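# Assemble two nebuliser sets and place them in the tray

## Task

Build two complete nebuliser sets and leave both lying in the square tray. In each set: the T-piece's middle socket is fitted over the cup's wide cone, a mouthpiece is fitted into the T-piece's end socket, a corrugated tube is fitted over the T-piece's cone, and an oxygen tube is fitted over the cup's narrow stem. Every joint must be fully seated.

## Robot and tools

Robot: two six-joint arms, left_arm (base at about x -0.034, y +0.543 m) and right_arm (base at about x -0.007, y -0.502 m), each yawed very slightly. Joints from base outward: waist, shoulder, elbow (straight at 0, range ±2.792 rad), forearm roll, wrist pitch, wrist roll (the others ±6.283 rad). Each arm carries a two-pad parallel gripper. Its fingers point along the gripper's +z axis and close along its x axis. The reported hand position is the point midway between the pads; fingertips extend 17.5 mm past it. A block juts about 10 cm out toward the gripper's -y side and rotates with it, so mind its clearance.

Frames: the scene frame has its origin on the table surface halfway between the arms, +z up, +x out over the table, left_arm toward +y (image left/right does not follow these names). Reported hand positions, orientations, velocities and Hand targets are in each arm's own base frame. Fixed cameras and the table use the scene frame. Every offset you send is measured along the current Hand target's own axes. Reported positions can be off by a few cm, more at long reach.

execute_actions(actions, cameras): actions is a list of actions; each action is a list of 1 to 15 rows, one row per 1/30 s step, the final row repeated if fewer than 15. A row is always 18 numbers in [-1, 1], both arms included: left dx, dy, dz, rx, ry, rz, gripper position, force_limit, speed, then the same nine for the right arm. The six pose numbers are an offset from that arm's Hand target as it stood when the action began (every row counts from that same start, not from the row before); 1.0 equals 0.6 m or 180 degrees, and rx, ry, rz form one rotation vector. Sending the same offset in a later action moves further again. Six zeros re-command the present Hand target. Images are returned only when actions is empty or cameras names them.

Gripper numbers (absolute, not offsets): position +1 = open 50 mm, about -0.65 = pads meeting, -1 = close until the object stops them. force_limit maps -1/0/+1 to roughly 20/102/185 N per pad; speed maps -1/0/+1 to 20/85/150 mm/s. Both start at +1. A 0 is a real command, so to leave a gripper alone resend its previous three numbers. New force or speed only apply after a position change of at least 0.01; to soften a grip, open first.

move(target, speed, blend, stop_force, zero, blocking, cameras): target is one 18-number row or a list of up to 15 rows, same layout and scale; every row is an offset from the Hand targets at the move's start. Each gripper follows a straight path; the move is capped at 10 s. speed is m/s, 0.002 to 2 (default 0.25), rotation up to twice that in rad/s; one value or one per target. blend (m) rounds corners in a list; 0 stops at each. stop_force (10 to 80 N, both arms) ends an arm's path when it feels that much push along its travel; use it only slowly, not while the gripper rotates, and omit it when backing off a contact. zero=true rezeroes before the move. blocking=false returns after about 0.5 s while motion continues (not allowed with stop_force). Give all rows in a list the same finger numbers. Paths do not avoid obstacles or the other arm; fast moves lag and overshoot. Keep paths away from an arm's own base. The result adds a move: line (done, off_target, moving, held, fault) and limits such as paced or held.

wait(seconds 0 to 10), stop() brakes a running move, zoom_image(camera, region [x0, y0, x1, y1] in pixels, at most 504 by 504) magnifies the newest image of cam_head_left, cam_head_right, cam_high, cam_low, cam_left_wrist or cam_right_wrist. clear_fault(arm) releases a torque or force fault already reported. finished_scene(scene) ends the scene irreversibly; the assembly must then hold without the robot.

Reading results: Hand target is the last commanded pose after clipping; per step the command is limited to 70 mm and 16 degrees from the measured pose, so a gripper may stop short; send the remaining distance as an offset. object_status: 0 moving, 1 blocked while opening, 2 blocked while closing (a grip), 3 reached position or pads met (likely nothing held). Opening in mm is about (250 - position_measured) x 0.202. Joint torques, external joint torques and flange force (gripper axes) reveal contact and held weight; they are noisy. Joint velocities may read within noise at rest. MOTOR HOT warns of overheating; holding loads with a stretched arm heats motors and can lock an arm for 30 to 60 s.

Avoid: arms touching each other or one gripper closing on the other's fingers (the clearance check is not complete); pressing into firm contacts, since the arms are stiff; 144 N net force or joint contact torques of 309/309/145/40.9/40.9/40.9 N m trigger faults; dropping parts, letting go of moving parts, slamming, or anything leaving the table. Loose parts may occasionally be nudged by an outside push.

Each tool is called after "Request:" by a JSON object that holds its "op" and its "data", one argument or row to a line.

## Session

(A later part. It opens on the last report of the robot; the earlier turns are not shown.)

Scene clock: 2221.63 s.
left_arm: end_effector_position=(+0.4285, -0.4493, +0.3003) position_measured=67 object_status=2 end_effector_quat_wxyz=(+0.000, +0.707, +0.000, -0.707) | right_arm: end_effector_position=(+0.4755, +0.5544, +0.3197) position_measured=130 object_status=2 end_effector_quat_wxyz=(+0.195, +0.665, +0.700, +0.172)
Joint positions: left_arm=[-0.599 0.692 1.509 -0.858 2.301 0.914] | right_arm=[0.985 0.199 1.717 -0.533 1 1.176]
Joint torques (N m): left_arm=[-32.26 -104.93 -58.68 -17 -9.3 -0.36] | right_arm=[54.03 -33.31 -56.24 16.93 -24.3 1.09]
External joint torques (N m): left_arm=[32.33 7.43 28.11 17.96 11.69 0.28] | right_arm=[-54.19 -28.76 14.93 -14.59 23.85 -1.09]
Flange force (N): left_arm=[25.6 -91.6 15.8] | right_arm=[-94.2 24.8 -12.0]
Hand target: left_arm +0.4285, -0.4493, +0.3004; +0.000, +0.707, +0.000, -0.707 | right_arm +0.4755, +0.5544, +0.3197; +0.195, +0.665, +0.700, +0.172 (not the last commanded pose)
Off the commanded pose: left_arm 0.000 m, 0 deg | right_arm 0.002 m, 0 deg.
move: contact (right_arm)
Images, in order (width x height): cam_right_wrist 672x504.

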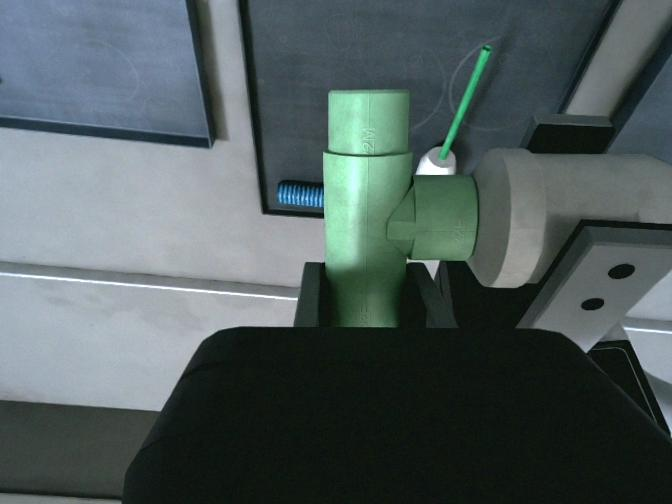

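Request:
{"op": "move", "data": {
  "target": [
    [0,0,0,0,0,0,-1,-0.3,-0.6,-0.0015,0,0,0,0,0,-1,-0.2,-0.4],
    [0,0,0,0,0,0,1,-0.3,-0.6,-0.0015,0,0,0,0,0,-1,-0.2,-0.4],
    [0,0,-0.15,0,0,0,1,-0.3,-0.6,-0.0015,0,0,0,0,0,-1,-0.2,-0.4],
    [0,0,-0.15,0,0,0,1,-0.3,-0.6,-0.2512,-0.0138,0.0035,-0.0073,0.0076,-0.49,-1,-0.2,-0.4],
    [0.1673,-0.1422,0.1642,-0.7,0,-0.7,1,-0.3,-0.6,-0.2512,-0.0138,0.0035,-0.0073,0.0076,-0.49,-1,-0.2,-0.4]
  ],
  "speed": [0.05,0.1,0.2,0.6,0.8],
  "blend": [0,0,0.02,0.03,0],
  "cameras": ["cam_left_wrist", "cam_head_left"]
}}

Scene clock: 2253.73 s.
left_arm: end_effector_position=(+0.3301, -0.3640, +0.1998) position_measured=3 object_status=3 end_effector_quat_wxyz=(+0.000, +0.011, +1.000, -0.012) | right_arm: end_effector_position=(+0.4754, +0.4034, +0.3203) position_measured=130 object_status=2 end_effector_quat_wxyz=(+0.259, -0.013, +0.966, +0.003)
Joint positions: left_arm=[-0.896 0.004 2.096 -0.017 1.023 -2.436] | right_arm=[0.814 -0.007 1.945 -0.48 0.877 -0.535]
Joint torques (N m): left_arm=[1.34 -40.8 -37.86 3.9 -0.56 -0.05] | right_arm=[-2.21 -39.55 -40.16 2.37 -0.61 -0.04]
External joint torques (N m): left_arm=[-1.26 2.87 0.17 -0.23 0.42 0.04] | right_arm=[1.99 -1.02 -1.13 0.16 -0.11 0]
Flange force (N): left_arm=[-1.1 -4.7 2.1] | right_arm=[1.1 2.7 -3.0]
Hand target: left_arm +0.3300, -0.3640, +0.1998; +0.000, +0.011, +1.000, -0.012 | right_arm +0.4754, +0.4034, +0.3203; +0.259, -0.013, +0.966, +0.003
Off the commanded pose: left_arm 0.000 m, 0 deg | right_arm 0.000 m, 0 deg.
move: done; limits=paced
Images, in order (width x height): cam_head_left 672x504, cam_left_wrist 672x504.

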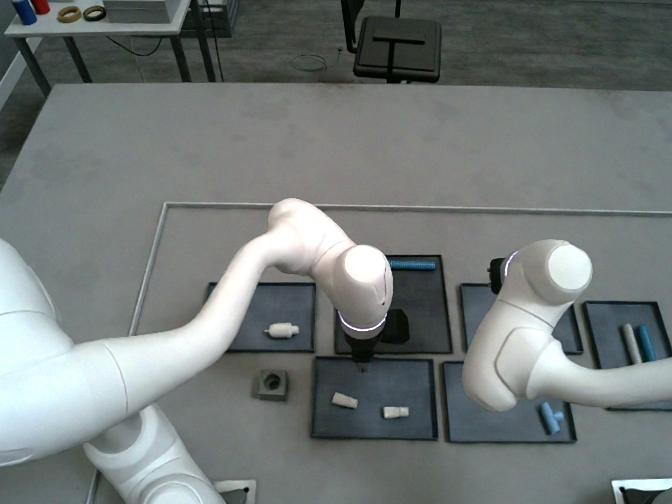

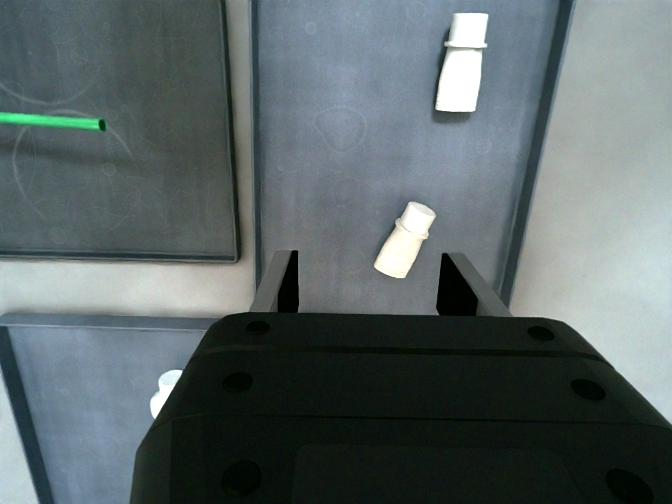

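Request:
{"op": "move", "data": {
  "target": [0.103,-0.1,0.1855,-0.0076,0.0002,0.0069,1,-0.3,-0.6,0,0,0,0,0,0,-1,-0.2,-0.4],
  "speed": 0.35,
  "cameras": ["cam_left_wrist", "cam_right_wrist"]
}}

Scene clock: 2280.13 s.
left_arm: end_effector_position=(+0.2670, -0.4251, +0.0899) position_measured=3 object_status=3 end_effector_quat_wxyz=(+0.000, +0.022, +1.000, +0.000) | right_arm: end_effector_position=(+0.4754, +0.4034, +0.3203) position_measured=130 object_status=2 end_effector_quat_wxyz=(+0.259, -0.013, +0.966, +0.003)
Joint positions: left_arm=[-1.079 0.154 2.176 0.001 0.812 -2.607] | right_arm=[0.814 -0.007 1.945 -0.48 0.877 -0.535]
Joint torques (N m): left_arm=[2.72 -50.91 -31.09 3.38 -0.49 -0.09] | right_arm=[-2.06 -39.58 -40.2 2.36 -0.61 -0.03]
External joint torques (N m): left_arm=[-2.97 3.38 -0.64 -0.26 0.41 0.09] | right_arm=[1.95 -1.24 -1.19 0.18 -0.11 -0.01]
Flange force (N): left_arm=[1.5 -7.9 3.2] | right_arm=[1.1 2.4 -3.3]
Hand target: left_arm +0.2670, -0.4252, +0.0899; +0.000, +0.022, +1.000, +0.000 | right_arm +0.4754, +0.4034, +0.3203; +0.259, -0.013, +0.966, +0.003
Off the commanded pose: left_arm 0.000 m, 0 deg | right_arm 0.000 m, 0 deg.
move: done
Images, in order (width x height): cam_left_wrist 672x504, cam_right_wrist 672x504.

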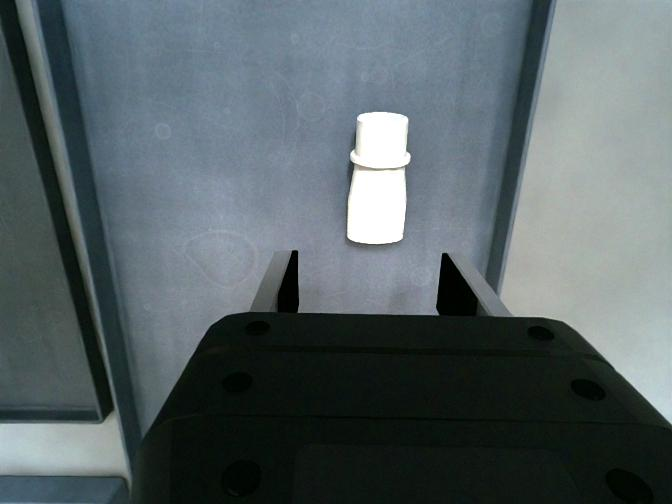

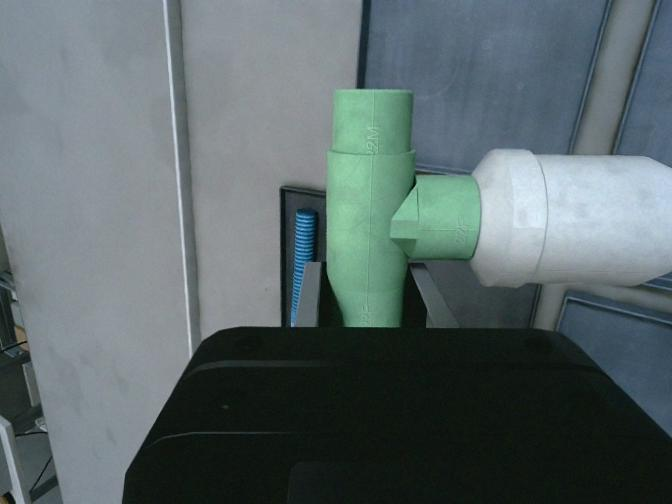

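Request:
{"op": "move", "data": {
  "target": [
    [0.0128,-0.0153,0.1108,0,0,0,1,-0.3,-0.6,0,0,0,0,0,0,-1,-0.2,-0.4],
    [0.0128,-0.0153,0.1108,0,0,0,-1,-0.3,-0.6,0,0,0,0,0,0,-1,-0.2,-0.4],
    [0.0128,-0.0153,-0.1,0,0,0,-1,-0.3,-0.6,0,0,0,0,0,0,-1,-0.2,-0.4],
    [-0.424,-0.0395,-0.4002,-0.0279,0.4995,0.0435,-1,-0.3,-0.6,0.0226,0.0814,-0.0139,0,0,0,-1,-0.2,-0.4],
    [-0.3115,-0.1613,-0.3732,-0.0279,0.4995,0.0435,-1,-0.3,-0.6,0.0226,0.0814,-0.0139,0,0,0,-1,-0.2,-0.4]
  ],
  "speed": [0.15,0.15,0.25,0.5,0.4],
  "blend": [0,0,0.02,0.05,0],
  "cameras": ["cam_left_wrist", "cam_head_left", "cam_low", "cam_right_wrist"]
}}

Scene clock: 2307.53 s.
left_arm: end_effector_position=(+0.4493, -0.5302, +0.3140) position_measured=119 object_status=2 end_effector_quat_wxyz=(+0.704, -0.077, -0.703, -0.055) | right_arm: end_effector_position=(+0.4581, +0.4518, +0.3206) position_measured=130 object_status=2 end_effector_quat_wxyz=(+0.259, -0.013, +0.966, +0.003)
Joint positions: left_arm=[-0.708 0.806 1.264 -0.875 2.435 -2.28] | right_arm=[0.898 0.038 1.899 -0.505 0.916 -0.447]
Joint torques (N m): left_arm=[1.79 -112.92 -34.26 1.43 1.82 -0.05] | right_arm=[-1.98 -43.81 -40.03 2.2 -0.46 -0.01]
External joint torques (N m): left_arm=[-1.36 2.97 0.18 -0.36 0.43 0.12] | right_arm=[1.82 -1.12 -1.16 0.22 -0.15 -0.03]
Flange force (N): left_arm=[-2.0 -3.3 -3.3] | right_arm=[0.9 2.1 -3.0]
Hand target: left_arm +0.4493, -0.5303, +0.3139; +0.704, -0.077, -0.703, -0.055 | right_arm +0.4581, +0.4518, +0.3206; +0.259, -0.013, +0.966, +0.003
Off the commanded pose: left_arm 0.000 m, 0 deg | right_arm 0.000 m, 0 deg.
move: done
Images, in order (width x height): cam_head_left 672x504, cam_low 672x504, cam_left_wrist 672x504, cam_right_wrist 672x504.

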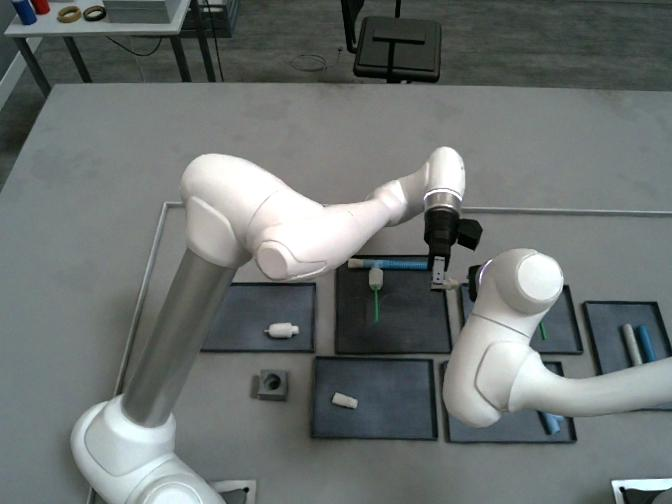

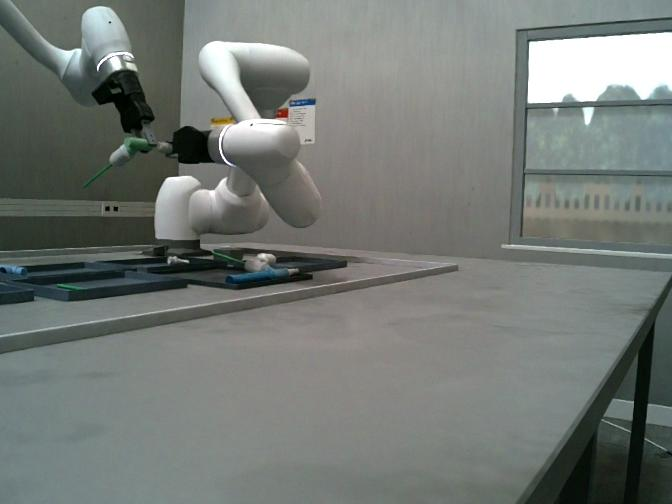

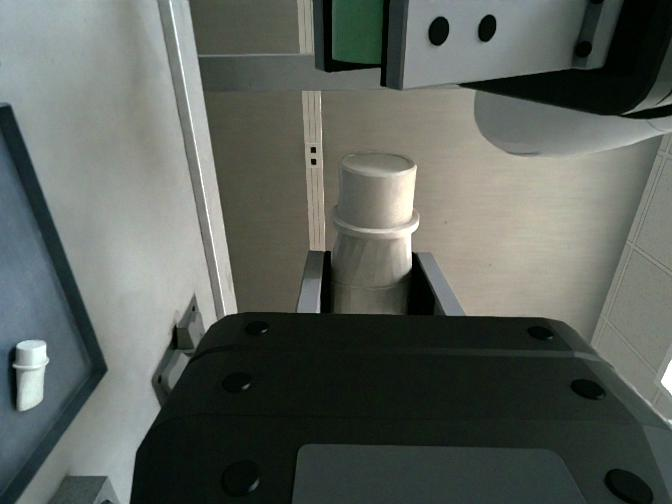

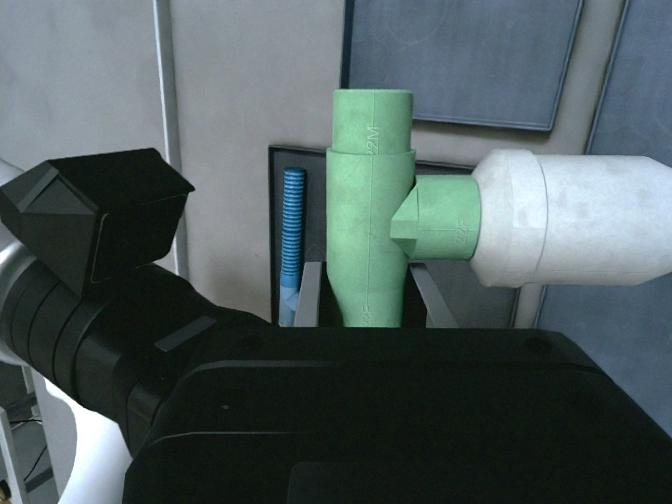

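Request:
{"op": "zoom_image", "data": {
  "camera": "cam_low",
  "region": [110, 115, 206, 187]
}}

Request:
{"op": "zoom_image", "data": {
  "camera": "cam_head_left",
  "region": [415, 240, 511, 312]
}}

Request:
{"op": "zoom_image", "data": {
  "camera": "cam_left_wrist",
  "region": [276, 0, 476, 260]
}}

Scaled by 5.250 from the camera's 672x504 image, which has a finer 960x720 frame.

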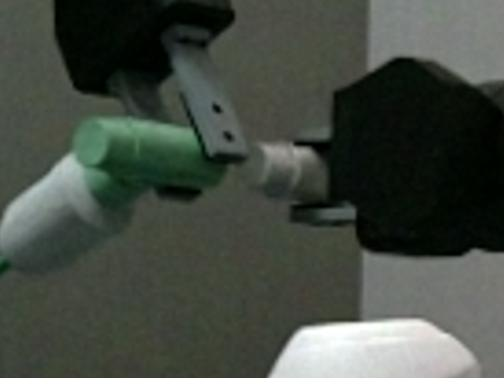

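Scaled by 5.250 from the camera's 672x504 image, which has a finer 960x720 frame.

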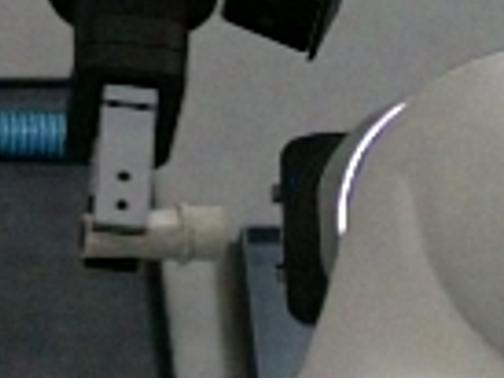

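Scaled by 1.938 from the camera's 672x504 image, which has a finer 960x720 frame.

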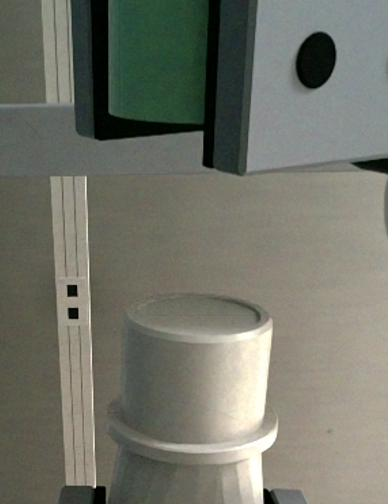

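Request:
{"op": "move", "data": {
  "target": [-0.0002,-0.0324,-0.0055,0,0,-0.009,-1,-0.3,-0.6,0,0,0,0,0,0,-1,-0.2,-0.4],
  "speed": 0.05,
  "cameras": ["cam_left_wrist"]
}}

Request:
{"op": "zoom_image", "data": {
  "camera": "cam_left_wrist",
  "region": [276, 0, 476, 260]
}}

Scene clock: 2379.70 s.
left_arm: end_effector_position=(+0.4489, -0.5500, +0.3143) position_measured=119 object_status=2 end_effector_quat_wxyz=(+0.704, -0.067, -0.704, -0.065) | right_arm: end_effector_position=(+0.4581, +0.4518, +0.3206) position_measured=130 object_status=2 end_effector_quat_wxyz=(+0.259, -0.013, +0.966, +0.003)
Joint positions: left_arm=[-0.725 0.824 1.229 -0.909 2.435 -2.342] | right_arm=[0.898 0.038 1.899 -0.505 0.916 -0.447]
Joint torques (N m): left_arm=[1.85 -114.53 -34.63 1.28 1.78 -0.07] | right_arm=[-2.19 -43.94 -40.21 2.18 -0.45 -0.03]
External joint torques (N m): left_arm=[-1.18 3.25 0.37 -0.34 0.4 0.14] | right_arm=[2.13 -1.55 -1.1 0.24 -0.16 -0.01]
Flange force (N): left_arm=[-2.3 -3.1 -3.2] | right_arm=[1.6 1.8 -3.6]
Hand target: left_arm +0.4489, -0.5500, +0.3143; +0.704, -0.067, -0.704, -0.065 | right_arm +0.4581, +0.4518, +0.3206; +0.259, -0.013, +0.966, +0.003
Off the commanded pose: left_arm 0.000 m, 0 deg | right_arm 0.000 m, 0 deg.
move: done
Images, in order (width x height): cam_left_wrist 672x504.

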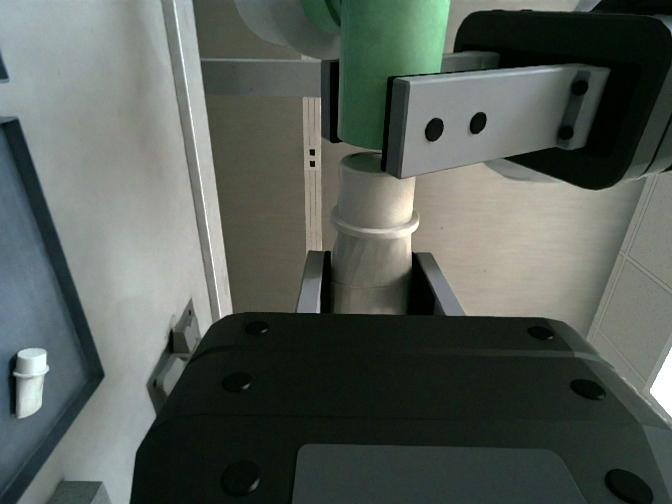

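Scaled by 1.938 from the camera's 672x504 image, which has a finer 960x720 frame.

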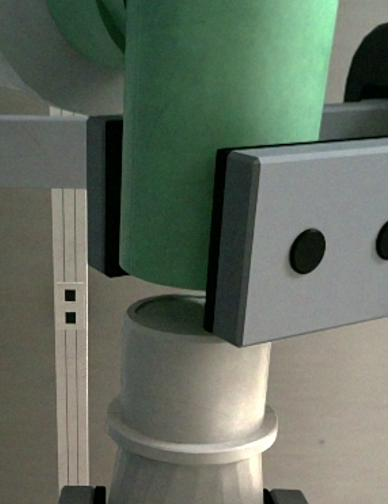

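Request:
{"op": "move", "data": {
  "target": [
    [0.0022,-0.0016,-0.0006,0,0,0,-1,-0.3,-0.6,0,0,0,0,0,0,-1,-0.2,-0.4],
    [0.0021,-0.0303,-0.0061,0,0,0,-1,-0.3,-0.6,0,0,0,0,0,0,-1,-0.2,-0.4]
  ],
  "speed": [0.02,0.015],
  "stop_force": 25,
  "cameras": ["cam_left_wrist", "cam_right_wrist"]
}}

Request:
{"op": "zoom_image", "data": {
  "camera": "cam_left_wrist",
  "region": [276, 0, 476, 260]
}}

Scene clock: 2408.37 s.
left_arm: end_effector_position=(+0.4492, -0.5680, +0.3156) position_measured=119 object_status=2 end_effector_quat_wxyz=(+0.704, -0.067, -0.704, -0.065) | right_arm: end_effector_position=(+0.4581, +0.4518, +0.3207) position_measured=130 object_status=2 end_effector_quat_wxyz=(+0.259, -0.013, +0.966, +0.003)
Joint positions: left_arm=[-0.738 0.841 1.194 -0.941 2.436 -2.376] | right_arm=[0.898 0.038 1.898 -0.505 0.916 -0.447]
Joint torques (N m): left_arm=[-9.69 -112.98 -44.82 -4.23 -5.91 -0.08] | right_arm=[22.55 -38.19 -48.81 8.42 -10.21 -0.41]
External joint torques (N m): left_arm=[9.5 -0.01 10.11 5.02 8 0.15] | right_arm=[-22.61 -6.95 7.61 -6 9.6 0.37]
Flange force (N): left_arm=[-5.3 33.4 15.3] | right_arm=[-10.6 -38.0 -0.4]
Hand target: left_arm +0.4492, -0.5680, +0.3156; +0.704, -0.067, -0.704, -0.065 (not the last commanded pose) | right_arm +0.4581, +0.4518, +0.3206; +0.259, -0.013, +0.966, +0.003
Off the commanded pose: left_arm 0.001 m, 0 deg | right_arm 0.000 m, 0 deg.
move: contact (left_arm); path passed 1 of 2 targets
Images, in order (width x height): cam_left_wrist 672x504, cam_right_wrist 672x504.

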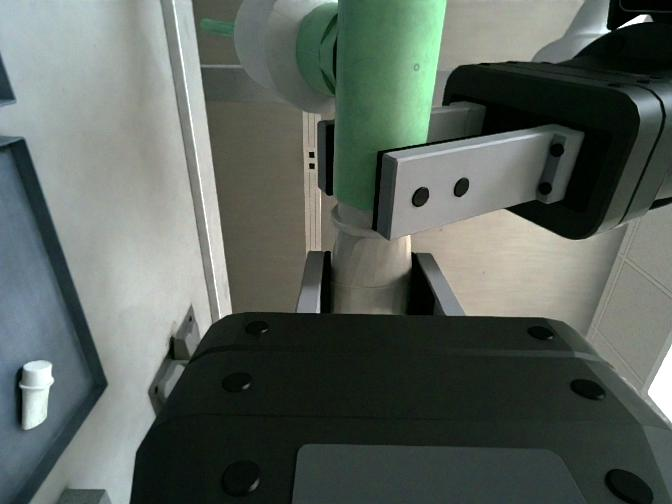

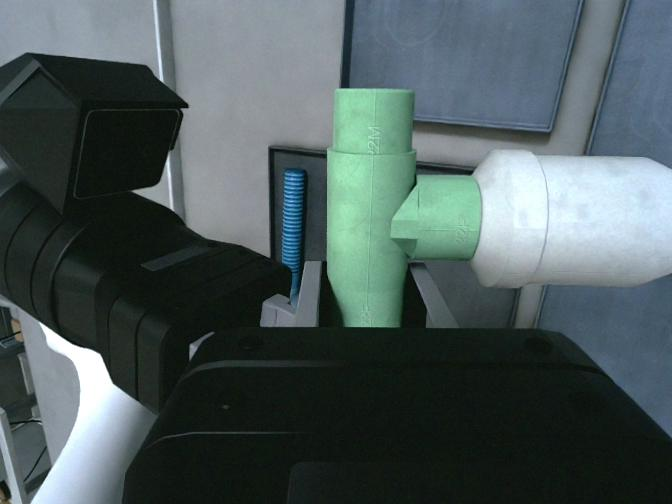

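Scaled by 1.938 from the camera's 672x504 image, which has a finer 960x720 frame.

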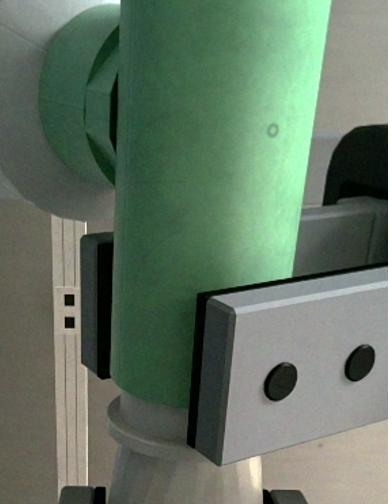

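Request:
{"op": "move", "data": {
  "target": [
    [0,0,0,0,0,0,-1,-0.3,-0.6,0,0,0,0,0,0,0.4,-0.2,-0.6],
    [0,0,0,0,0,0,-1,-0.3,-0.6,0,0,-0.1667,0,0,0,0.4,-0.2,-0.6],
    [0,0,0,0,0,0,-1,-0.3,-0.6,0.1,-0.38,-0.05,0.0666,0.0647,0.2481,0.4,-0.2,-0.6],
    [0,0,0,0,0,0,-1,-0.3,-0.6,0.2028,-0.7749,0.116,0.1331,0.1294,0.4962,0.4,-0.2,-0.6]
  ],
  "speed": [0.1,0.15,0.6,0.6],
  "blend": [0,0.02,0.08,0],
  "cameras": ["cam_left_wrist", "cam_right_wrist", "cam_head_left", "cam_low"]
}}

Scene clock: 2431.33 s.
left_arm: end_effector_position=(+0.4492, -0.5680, +0.3156) position_measured=119 object_status=2 end_effector_quat_wxyz=(+0.704, -0.067, -0.704, -0.065) | right_arm: end_effector_position=(+0.4003, -0.0151, +0.2003) position_measured=92 object_status=3 end_effector_quat_wxyz=(+0.000, +0.707, +0.707, -0.001)
Joint positions: left_arm=[-0.738 0.841 1.194 -0.941 2.436 -2.376] | right_arm=[-0.123 -0.141 2.227 -0.002 1.056 -0.121]
Joint torques (N m): left_arm=[1.63 -116.74 -35.09 1.11 1.76 -0.06] | right_arm=[-1.24 -22.77 -37.4 3.56 0.24 -0.04]
External joint torques (N m): left_arm=[-1.31 3.67 0.43 -0.3 0.34 0.14] | right_arm=[1.06 0.08 -0.64 0.22 -0.17 0.04]
Flange force (N): left_arm=[-2.7 -3.5 -3.5] | right_arm=[2.7 1.5 -0.3]
Hand target: left_arm +0.4492, -0.5680, +0.3156; +0.704, -0.067, -0.704, -0.065 | right_arm +0.4003, -0.0151, +0.2003; +0.000, +0.707, +0.707, -0.001
Off the commanded pose: left_arm 0.000 m, 0 deg | right_arm 0.000 m, 0 deg.
move: done
Images, in order (width x height): cam_head_left 672x504, cam_low 672x504, cam_left_wrist 672x504, cam_right_wrist 672x504.

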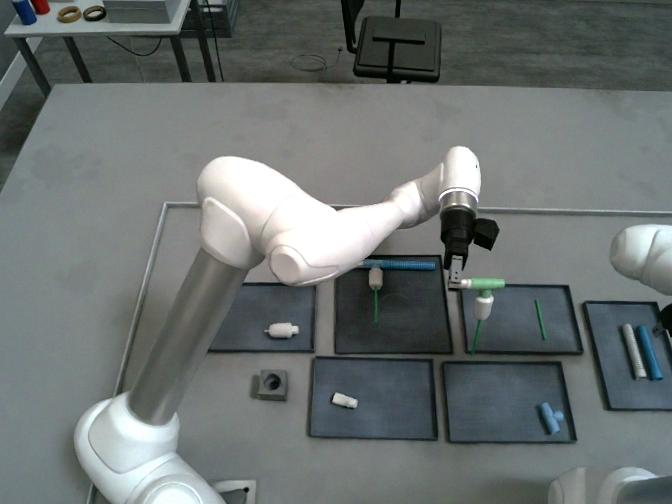

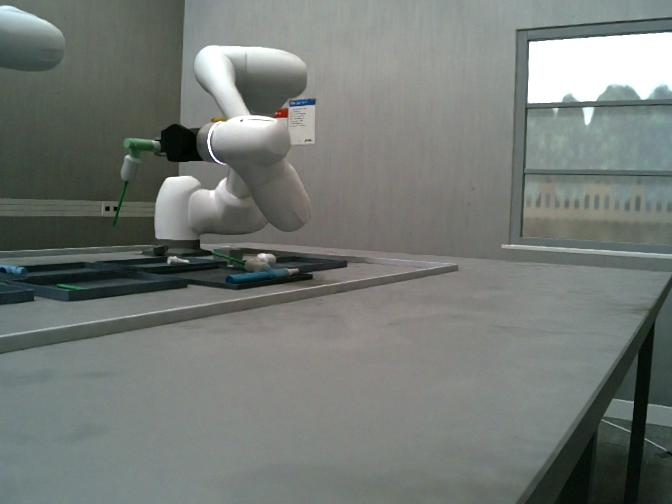

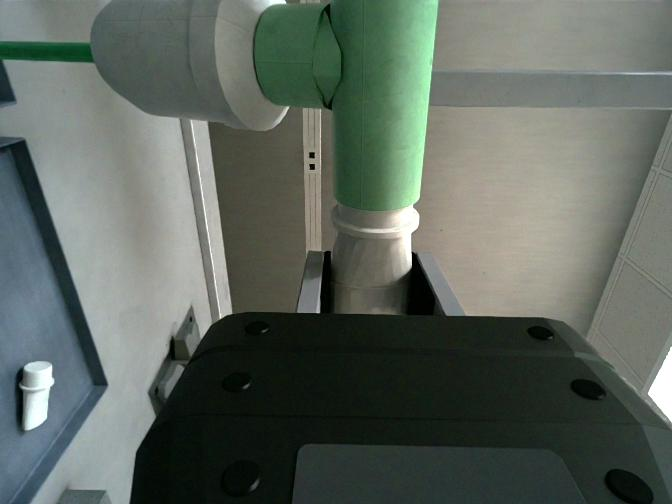

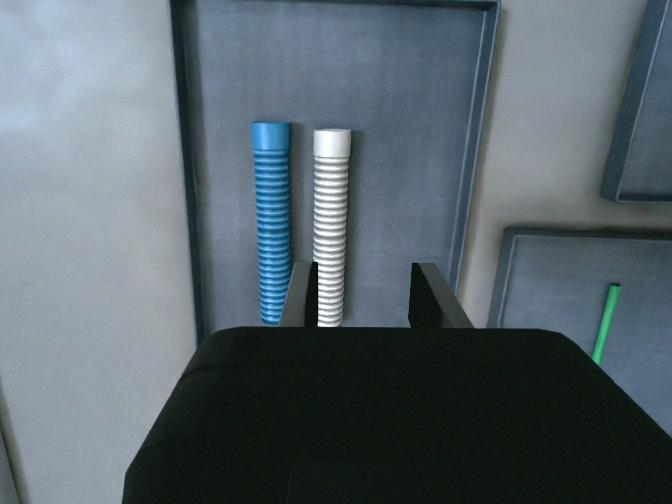

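Request:
{"op": "move", "data": {
  "target": [0,0,0,0,0,0,-1,-0.3,-0.6,-0.0228,0.0172,0.2,0,0,-0.0037,0.34,-0.2,-0.6],
  "speed": 0.3,
  "cameras": ["cam_right_wrist"]
}}

Scene clock: 2443.83 s.
left_arm: end_effector_position=(+0.4492, -0.5680, +0.3156) position_measured=119 object_status=2 end_effector_quat_wxyz=(+0.704, -0.067, -0.704, -0.065) | right_arm: end_effector_position=(+0.4105, -0.0290, +0.0804) position_measured=101 object_status=3 end_effector_quat_wxyz=(+0.001, +0.703, +0.711, -0.001)
Joint positions: left_arm=[-0.738 0.841 1.194 -0.941 2.436 -2.376] | right_arm=[-0.153 0.034 2.338 -0.003 0.77 -0.162]
Joint torques (N m): left_arm=[1.66 -116.4 -35.09 1.11 1.79 -0.05] | right_arm=[-1.94 -31.39 -29.68 2.89 0.23 0.02]
External joint torques (N m): left_arm=[-2.26 3.39 0.39 -0.34 0.29 0.13] | right_arm=[1.89 -2.64 -0.8 0.14 -0.16 -0.02]
Flange force (N): left_arm=[-2.4 -4.3 -2.7] | right_arm=[4.7 -2.1 -4.6]
Hand target: left_arm +0.4492, -0.5680, +0.3156; +0.704, -0.067, -0.704, -0.065 | right_arm +0.4106, -0.0290, +0.0803; +0.000, +0.703, +0.711, -0.001
Off the commanded pose: left_arm 0.000 m, 0 deg | right_arm 0.000 m, 0 deg.
move: done
Images, in order (width x height): cam_right_wrist 672x504.

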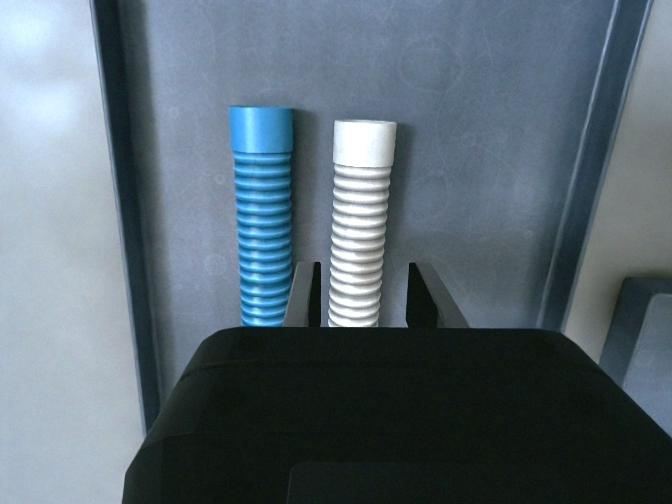

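Request:
{"op": "move", "data": {
  "target": [
    [0,0,0,0,0,0,-1,-0.3,-0.6,-0.0003,-0.0068,0.093,0,0,0.006,0.34,-0.2,-0.6],
    [0,0,0,0,0,0,-1,-0.3,-0.6,-0.0003,-0.0068,0.093,0,0,0.006,-1,-0.2,-0.4],
    [0,0,0,0,0,0,-1,-0.3,-0.6,-0.0003,-0.0068,-0.09,0,0,0.006,-1,-0.2,-0.4],
    [0,0,0,0,0,0,-1,-0.3,-0.6,0.2977,0.0185,-0.3667,-0.056,0.0748,0.2438,-1,-0.2,-0.4],
    [0,0,0,0,0,0,-1,-0.3,-0.6,0.5975,0.086,-0.3943,-0.112,0.1495,0.4876,-1,-0.2,-0.4]
  ],
  "speed": [0.15,0.15,0.25,0.5,0.5],
  "blend": [0,0,0.02,0.08,0],
  "cameras": ["cam_right_wrist", "cam_left_wrist", "cam_low", "cam_head_left"]
}}

Request:
{"op": "zoom_image", "data": {
  "camera": "cam_low",
  "region": [90, 110, 210, 200]
}}

Request:
{"op": "zoom_image", "data": {
  "camera": "cam_head_left",
  "region": [430, 250, 558, 346]
}}

Scene clock: 2475.37 s.
left_arm: end_effector_position=(+0.4492, -0.5680, +0.3156) position_measured=119 object_status=2 end_effector_quat_wxyz=(+0.704, -0.067, -0.704, -0.065) | right_arm: end_effector_position=(+0.4584, +0.3304, +0.3163) position_measured=140 object_status=2 end_effector_quat_wxyz=(-0.038, +0.965, +0.005, +0.259)
Joint positions: left_arm=[-0.738 0.841 1.194 -0.941 2.436 -2.376] | right_arm=[0.699 -0.135 2.071 -0.383 0.781 2.476]
Joint torques (N m): left_arm=[1.79 -116.62 -35.27 1.11 1.78 -0.01] | right_arm=[-2.09 -26.05 -40.59 2.84 -1.05 0.06]
External joint torques (N m): left_arm=[-1.51 3.45 0.44 -0.29 0.31 0.08] | right_arm=[1.98 -1.28 -1.27 0.25 -0.12 -0.02]
Flange force (N): left_arm=[-2.4 -3.6 -3.1] | right_arm=[-1.2 -3.1 -3.4]
Hand target: left_arm +0.4492, -0.5680, +0.3156; +0.704, -0.067, -0.704, -0.065 | right_arm +0.4584, +0.3304, +0.3163; -0.038, +0.965, +0.005, +0.259
Off the commanded pose: left_arm 0.000 m, 0 deg | right_arm 0.000 m, 0 deg.
move: done
Images, in order (width x height): cam_head_left 672x504, cam_low 672x504, cam_left_wrist 672x504, cam_right_wrist 672x504.

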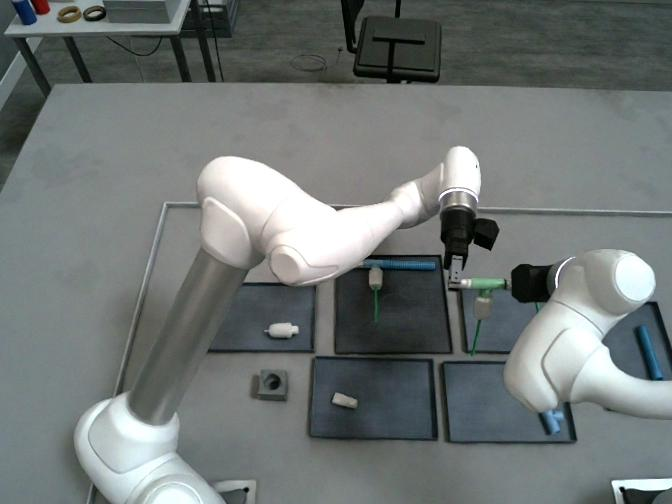

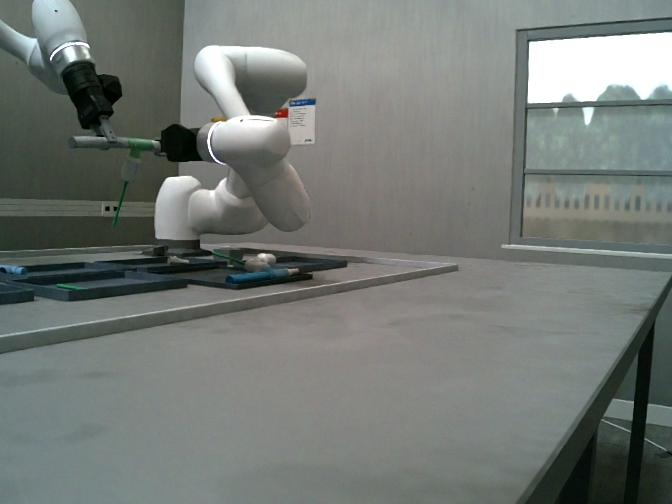

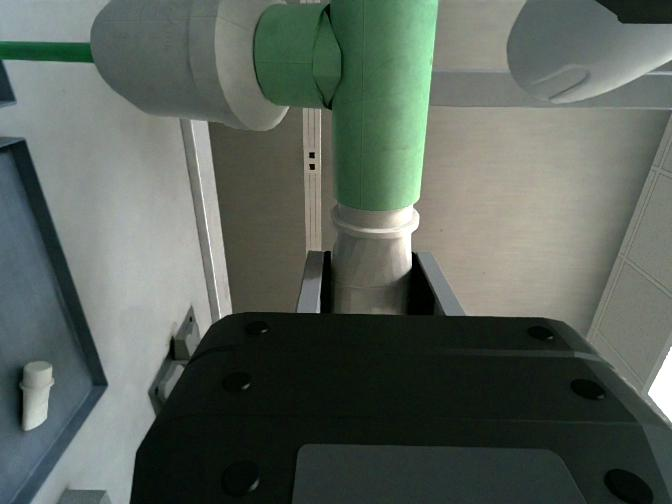

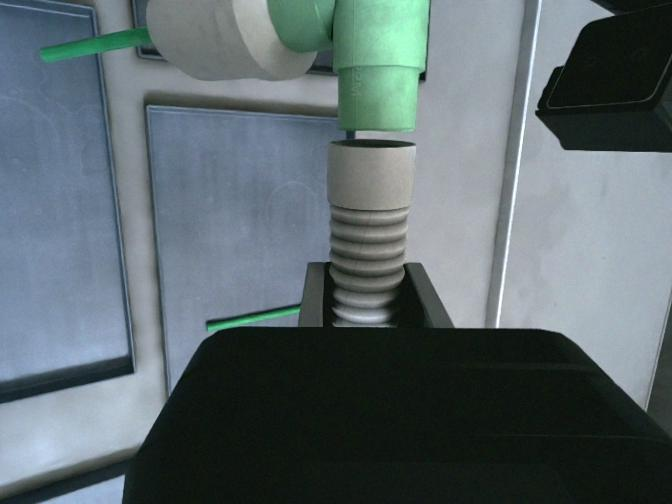

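Scaled by 4.200 from the camera's 672x504 image, which has a finer 960x720 frame.

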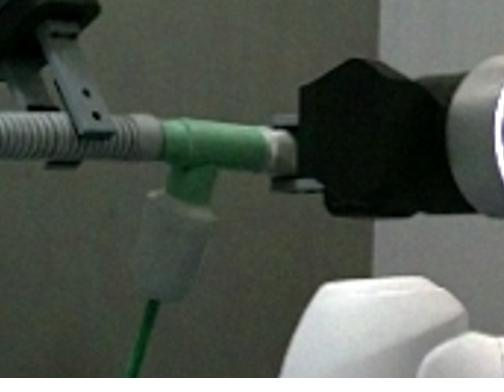

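Scaled by 3.938 from the camera's 672x504 image, which has a finer 960x720 frame.

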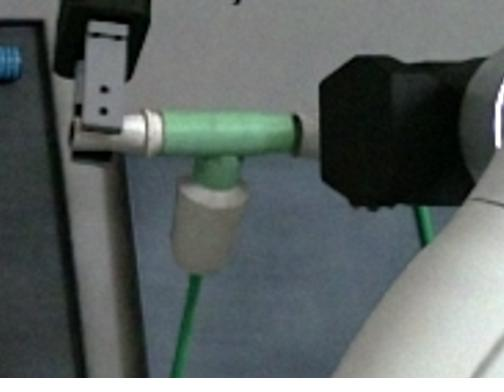

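Request:
{"op": "move", "data": {
  "target": [0,0,0,0,0,0,-1,-0.3,-0.6,0.0025,0.0002,0,-0.0139,0,0,-1,-0.2,-0.4],
  "speed": 0.1,
  "cameras": ["cam_right_wrist", "cam_low", "cam_head_left"]
}}

Request:
{"op": "zoom_image", "data": {
  "camera": "cam_low",
  "region": [90, 110, 210, 200]
}}

Request:
{"op": "zoom_image", "data": {
  "camera": "cam_head_left",
  "region": [430, 250, 558, 346]
}}

Request:
{"op": "zoom_image", "data": {
  "camera": "cam_right_wrist",
  "region": [276, 0, 476, 270]
}}

Scene clock: 2505.90 s.
left_arm: end_effector_position=(+0.4492, -0.5680, +0.3156) position_measured=119 object_status=2 end_effector_quat_wxyz=(+0.704, -0.067, -0.704, -0.065) | right_arm: end_effector_position=(+0.4597, +0.3303, +0.3170) position_measured=140 object_status=2 end_effector_quat_wxyz=(-0.017, +0.966, -0.001, +0.259)
Joint positions: left_arm=[-0.738 0.841 1.194 -0.941 2.436 -2.376] | right_arm=[0.719 -0.12 2.056 -0.429 0.823 2.525]
Joint torques (N m): left_arm=[1.81 -116.49 -35.18 1.11 1.75 -0.03] | right_arm=[-2.14 -27.53 -40.43 2.67 -0.88 0.1]
External joint torques (N m): left_arm=[-2 3.58 0.41 -0.32 0.34 0.11] | right_arm=[2.06 -1.27 -1.21 0.22 -0.15 -0.06]
Flange force (N): left_arm=[-2.5 -4.2 -3.1] | right_arm=[-1.4 -2.9 -3.5]
Hand target: left_arm +0.4492, -0.5680, +0.3156; +0.704, -0.067, -0.704, -0.065 | right_arm +0.4597, +0.3303, +0.3170; -0.017, +0.966, -0.001, +0.259
Off the commanded pose: left_arm 0.000 m, 0 deg | right_arm 0.000 m, 0 deg.
move: done
Images, in order (width x height): cam_head_left 672x504, cam_low 672x504, cam_right_wrist 672x504.

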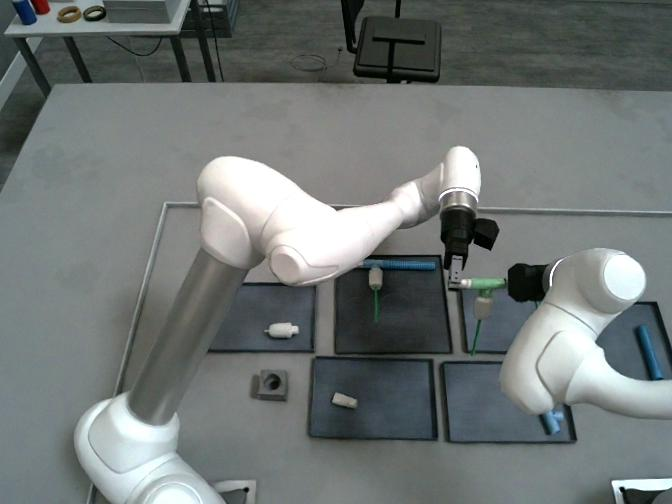

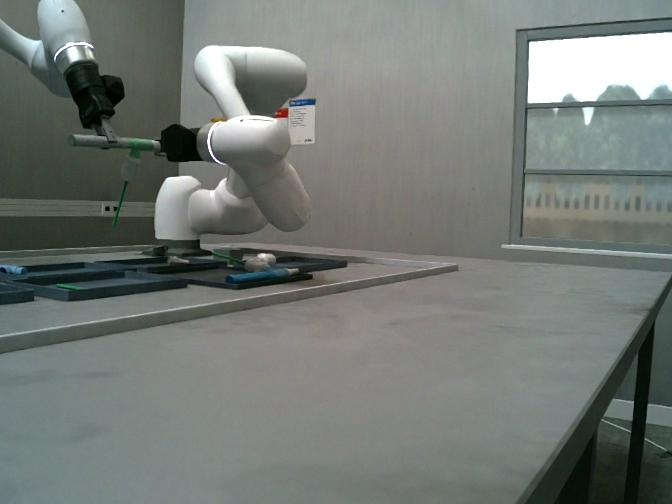

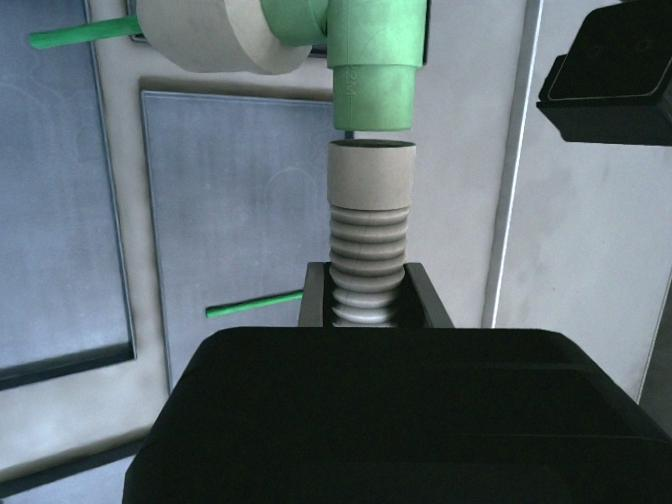

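Scaled by 4.200 from the camera's 672x504 image, which has a finer 960x720 frame.

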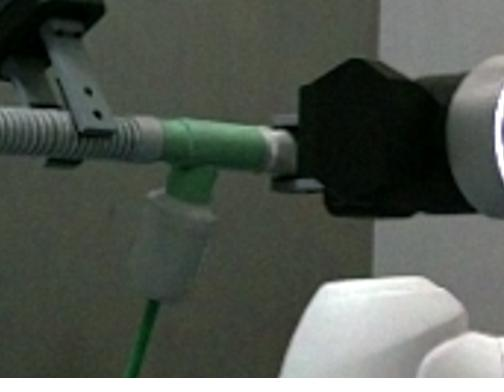

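Scaled by 3.938 from the camera's 672x504 image, which has a finer 960x720 frame.

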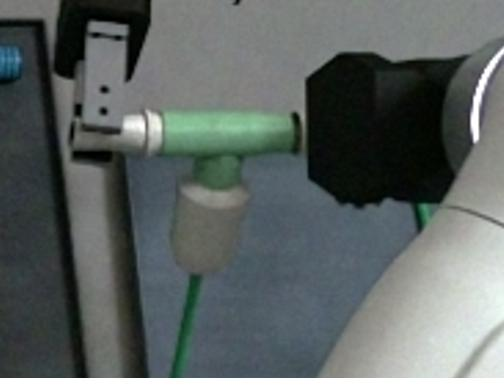

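Scaled by 1.867 from the camera's 672x504 image, which has a finer 960x720 frame.

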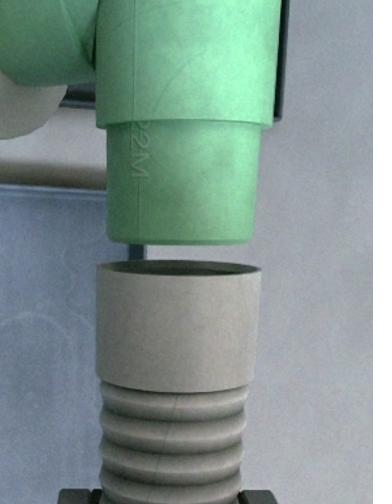

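Request:
{"op": "move", "data": {
  "target": [0,0,0,0,0,0,-1,-0.3,-0.6,-0.002,-0.0767,0,0,0,0,-1,-0.2,-0.4],
  "speed": 0.02,
  "stop_force": 60,
  "cameras": ["cam_right_wrist", "cam_left_wrist"]
}}

Scene clock: 2520.87 s.
left_arm: end_effector_position=(+0.4492, -0.5679, +0.3156) position_measured=119 object_status=2 end_effector_quat_wxyz=(+0.704, -0.067, -0.704, -0.065) | right_arm: end_effector_position=(+0.4589, +0.3550, +0.3174) position_measured=140 object_status=2 end_effector_quat_wxyz=(-0.016, +0.966, -0.001, +0.259)
Joint positions: left_arm=[-0.738 0.841 1.194 -0.941 2.436 -2.376] | right_arm=[0.76 -0.09 2.029 -0.448 0.838 2.574]
Joint torques (N m): left_arm=[-24.43 -113.42 -46.5 -7.3 -9.89 0.64] | right_arm=[25.93 -21.48 -55.56 9.98 -15.38 -0.19]
External joint torques (N m): left_arm=[24.67 -0.26 11.55 8.11 12 -0.57] | right_arm=[-26.08 -10.39 14.01 -7.18 14.41 0.23]
Flange force (N): left_arm=[-5.4 53.9 7.7] | right_arm=[3.0 56.3 -9.5]
Hand target: left_arm +0.4492, -0.5680, +0.3156; +0.704, -0.067, -0.704, -0.065 | right_arm +0.4589, +0.3550, +0.3174; -0.016, +0.966, -0.001, +0.259 (not the last commanded pose)
Off the commanded pose: left_arm 0.000 m, 0 deg | right_arm 0.021 m, 0 deg.
move: contact (right_arm)
Images, in order (width x height): cam_left_wrist 672x504, cam_right_wrist 672x504.

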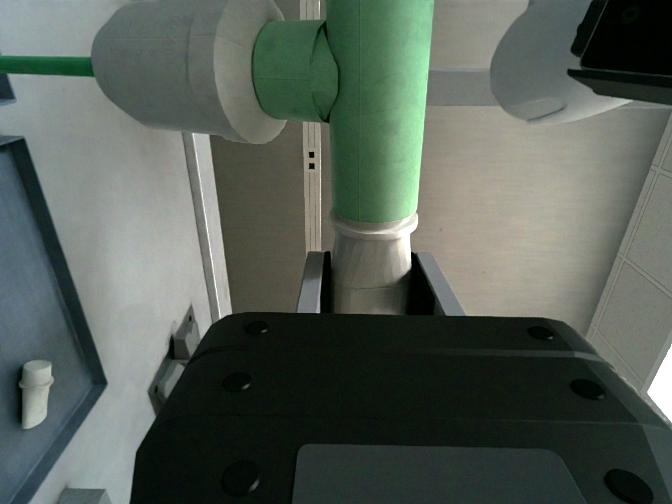

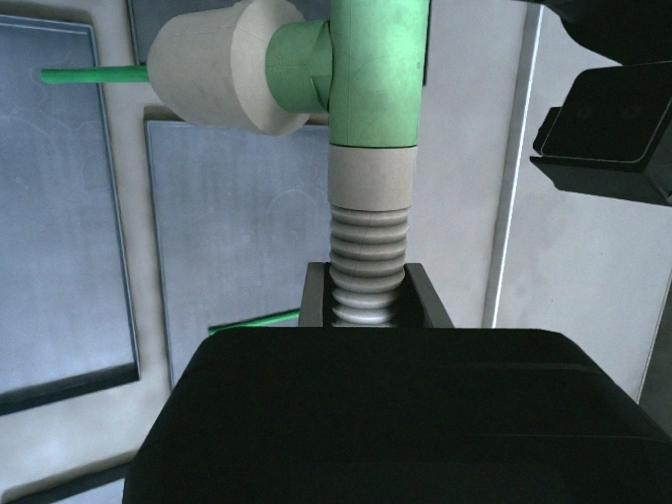

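Request:
{"op": "zoom_image", "data": {
  "camera": "cam_right_wrist",
  "region": [306, 110, 436, 220]
}}

Request:
{"op": "zoom_image", "data": {
  "camera": "cam_left_wrist",
  "region": [310, 180, 440, 270]
}}

Scaled by 3.877 from the camera's 672x504 image, which has a finer 960x720 frame.

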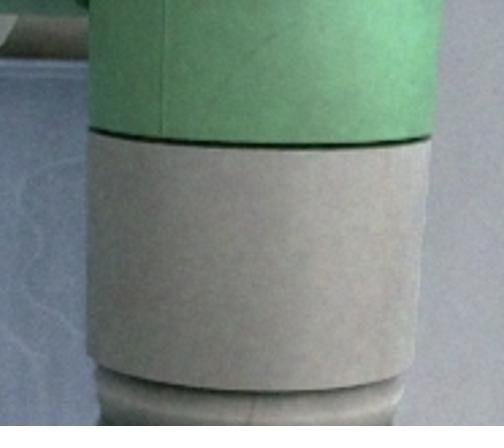

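Scaled by 3.877 from the camera's 672x504 image, which has a finer 960x720 frame.

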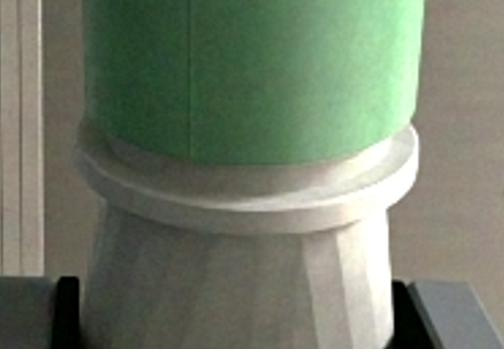

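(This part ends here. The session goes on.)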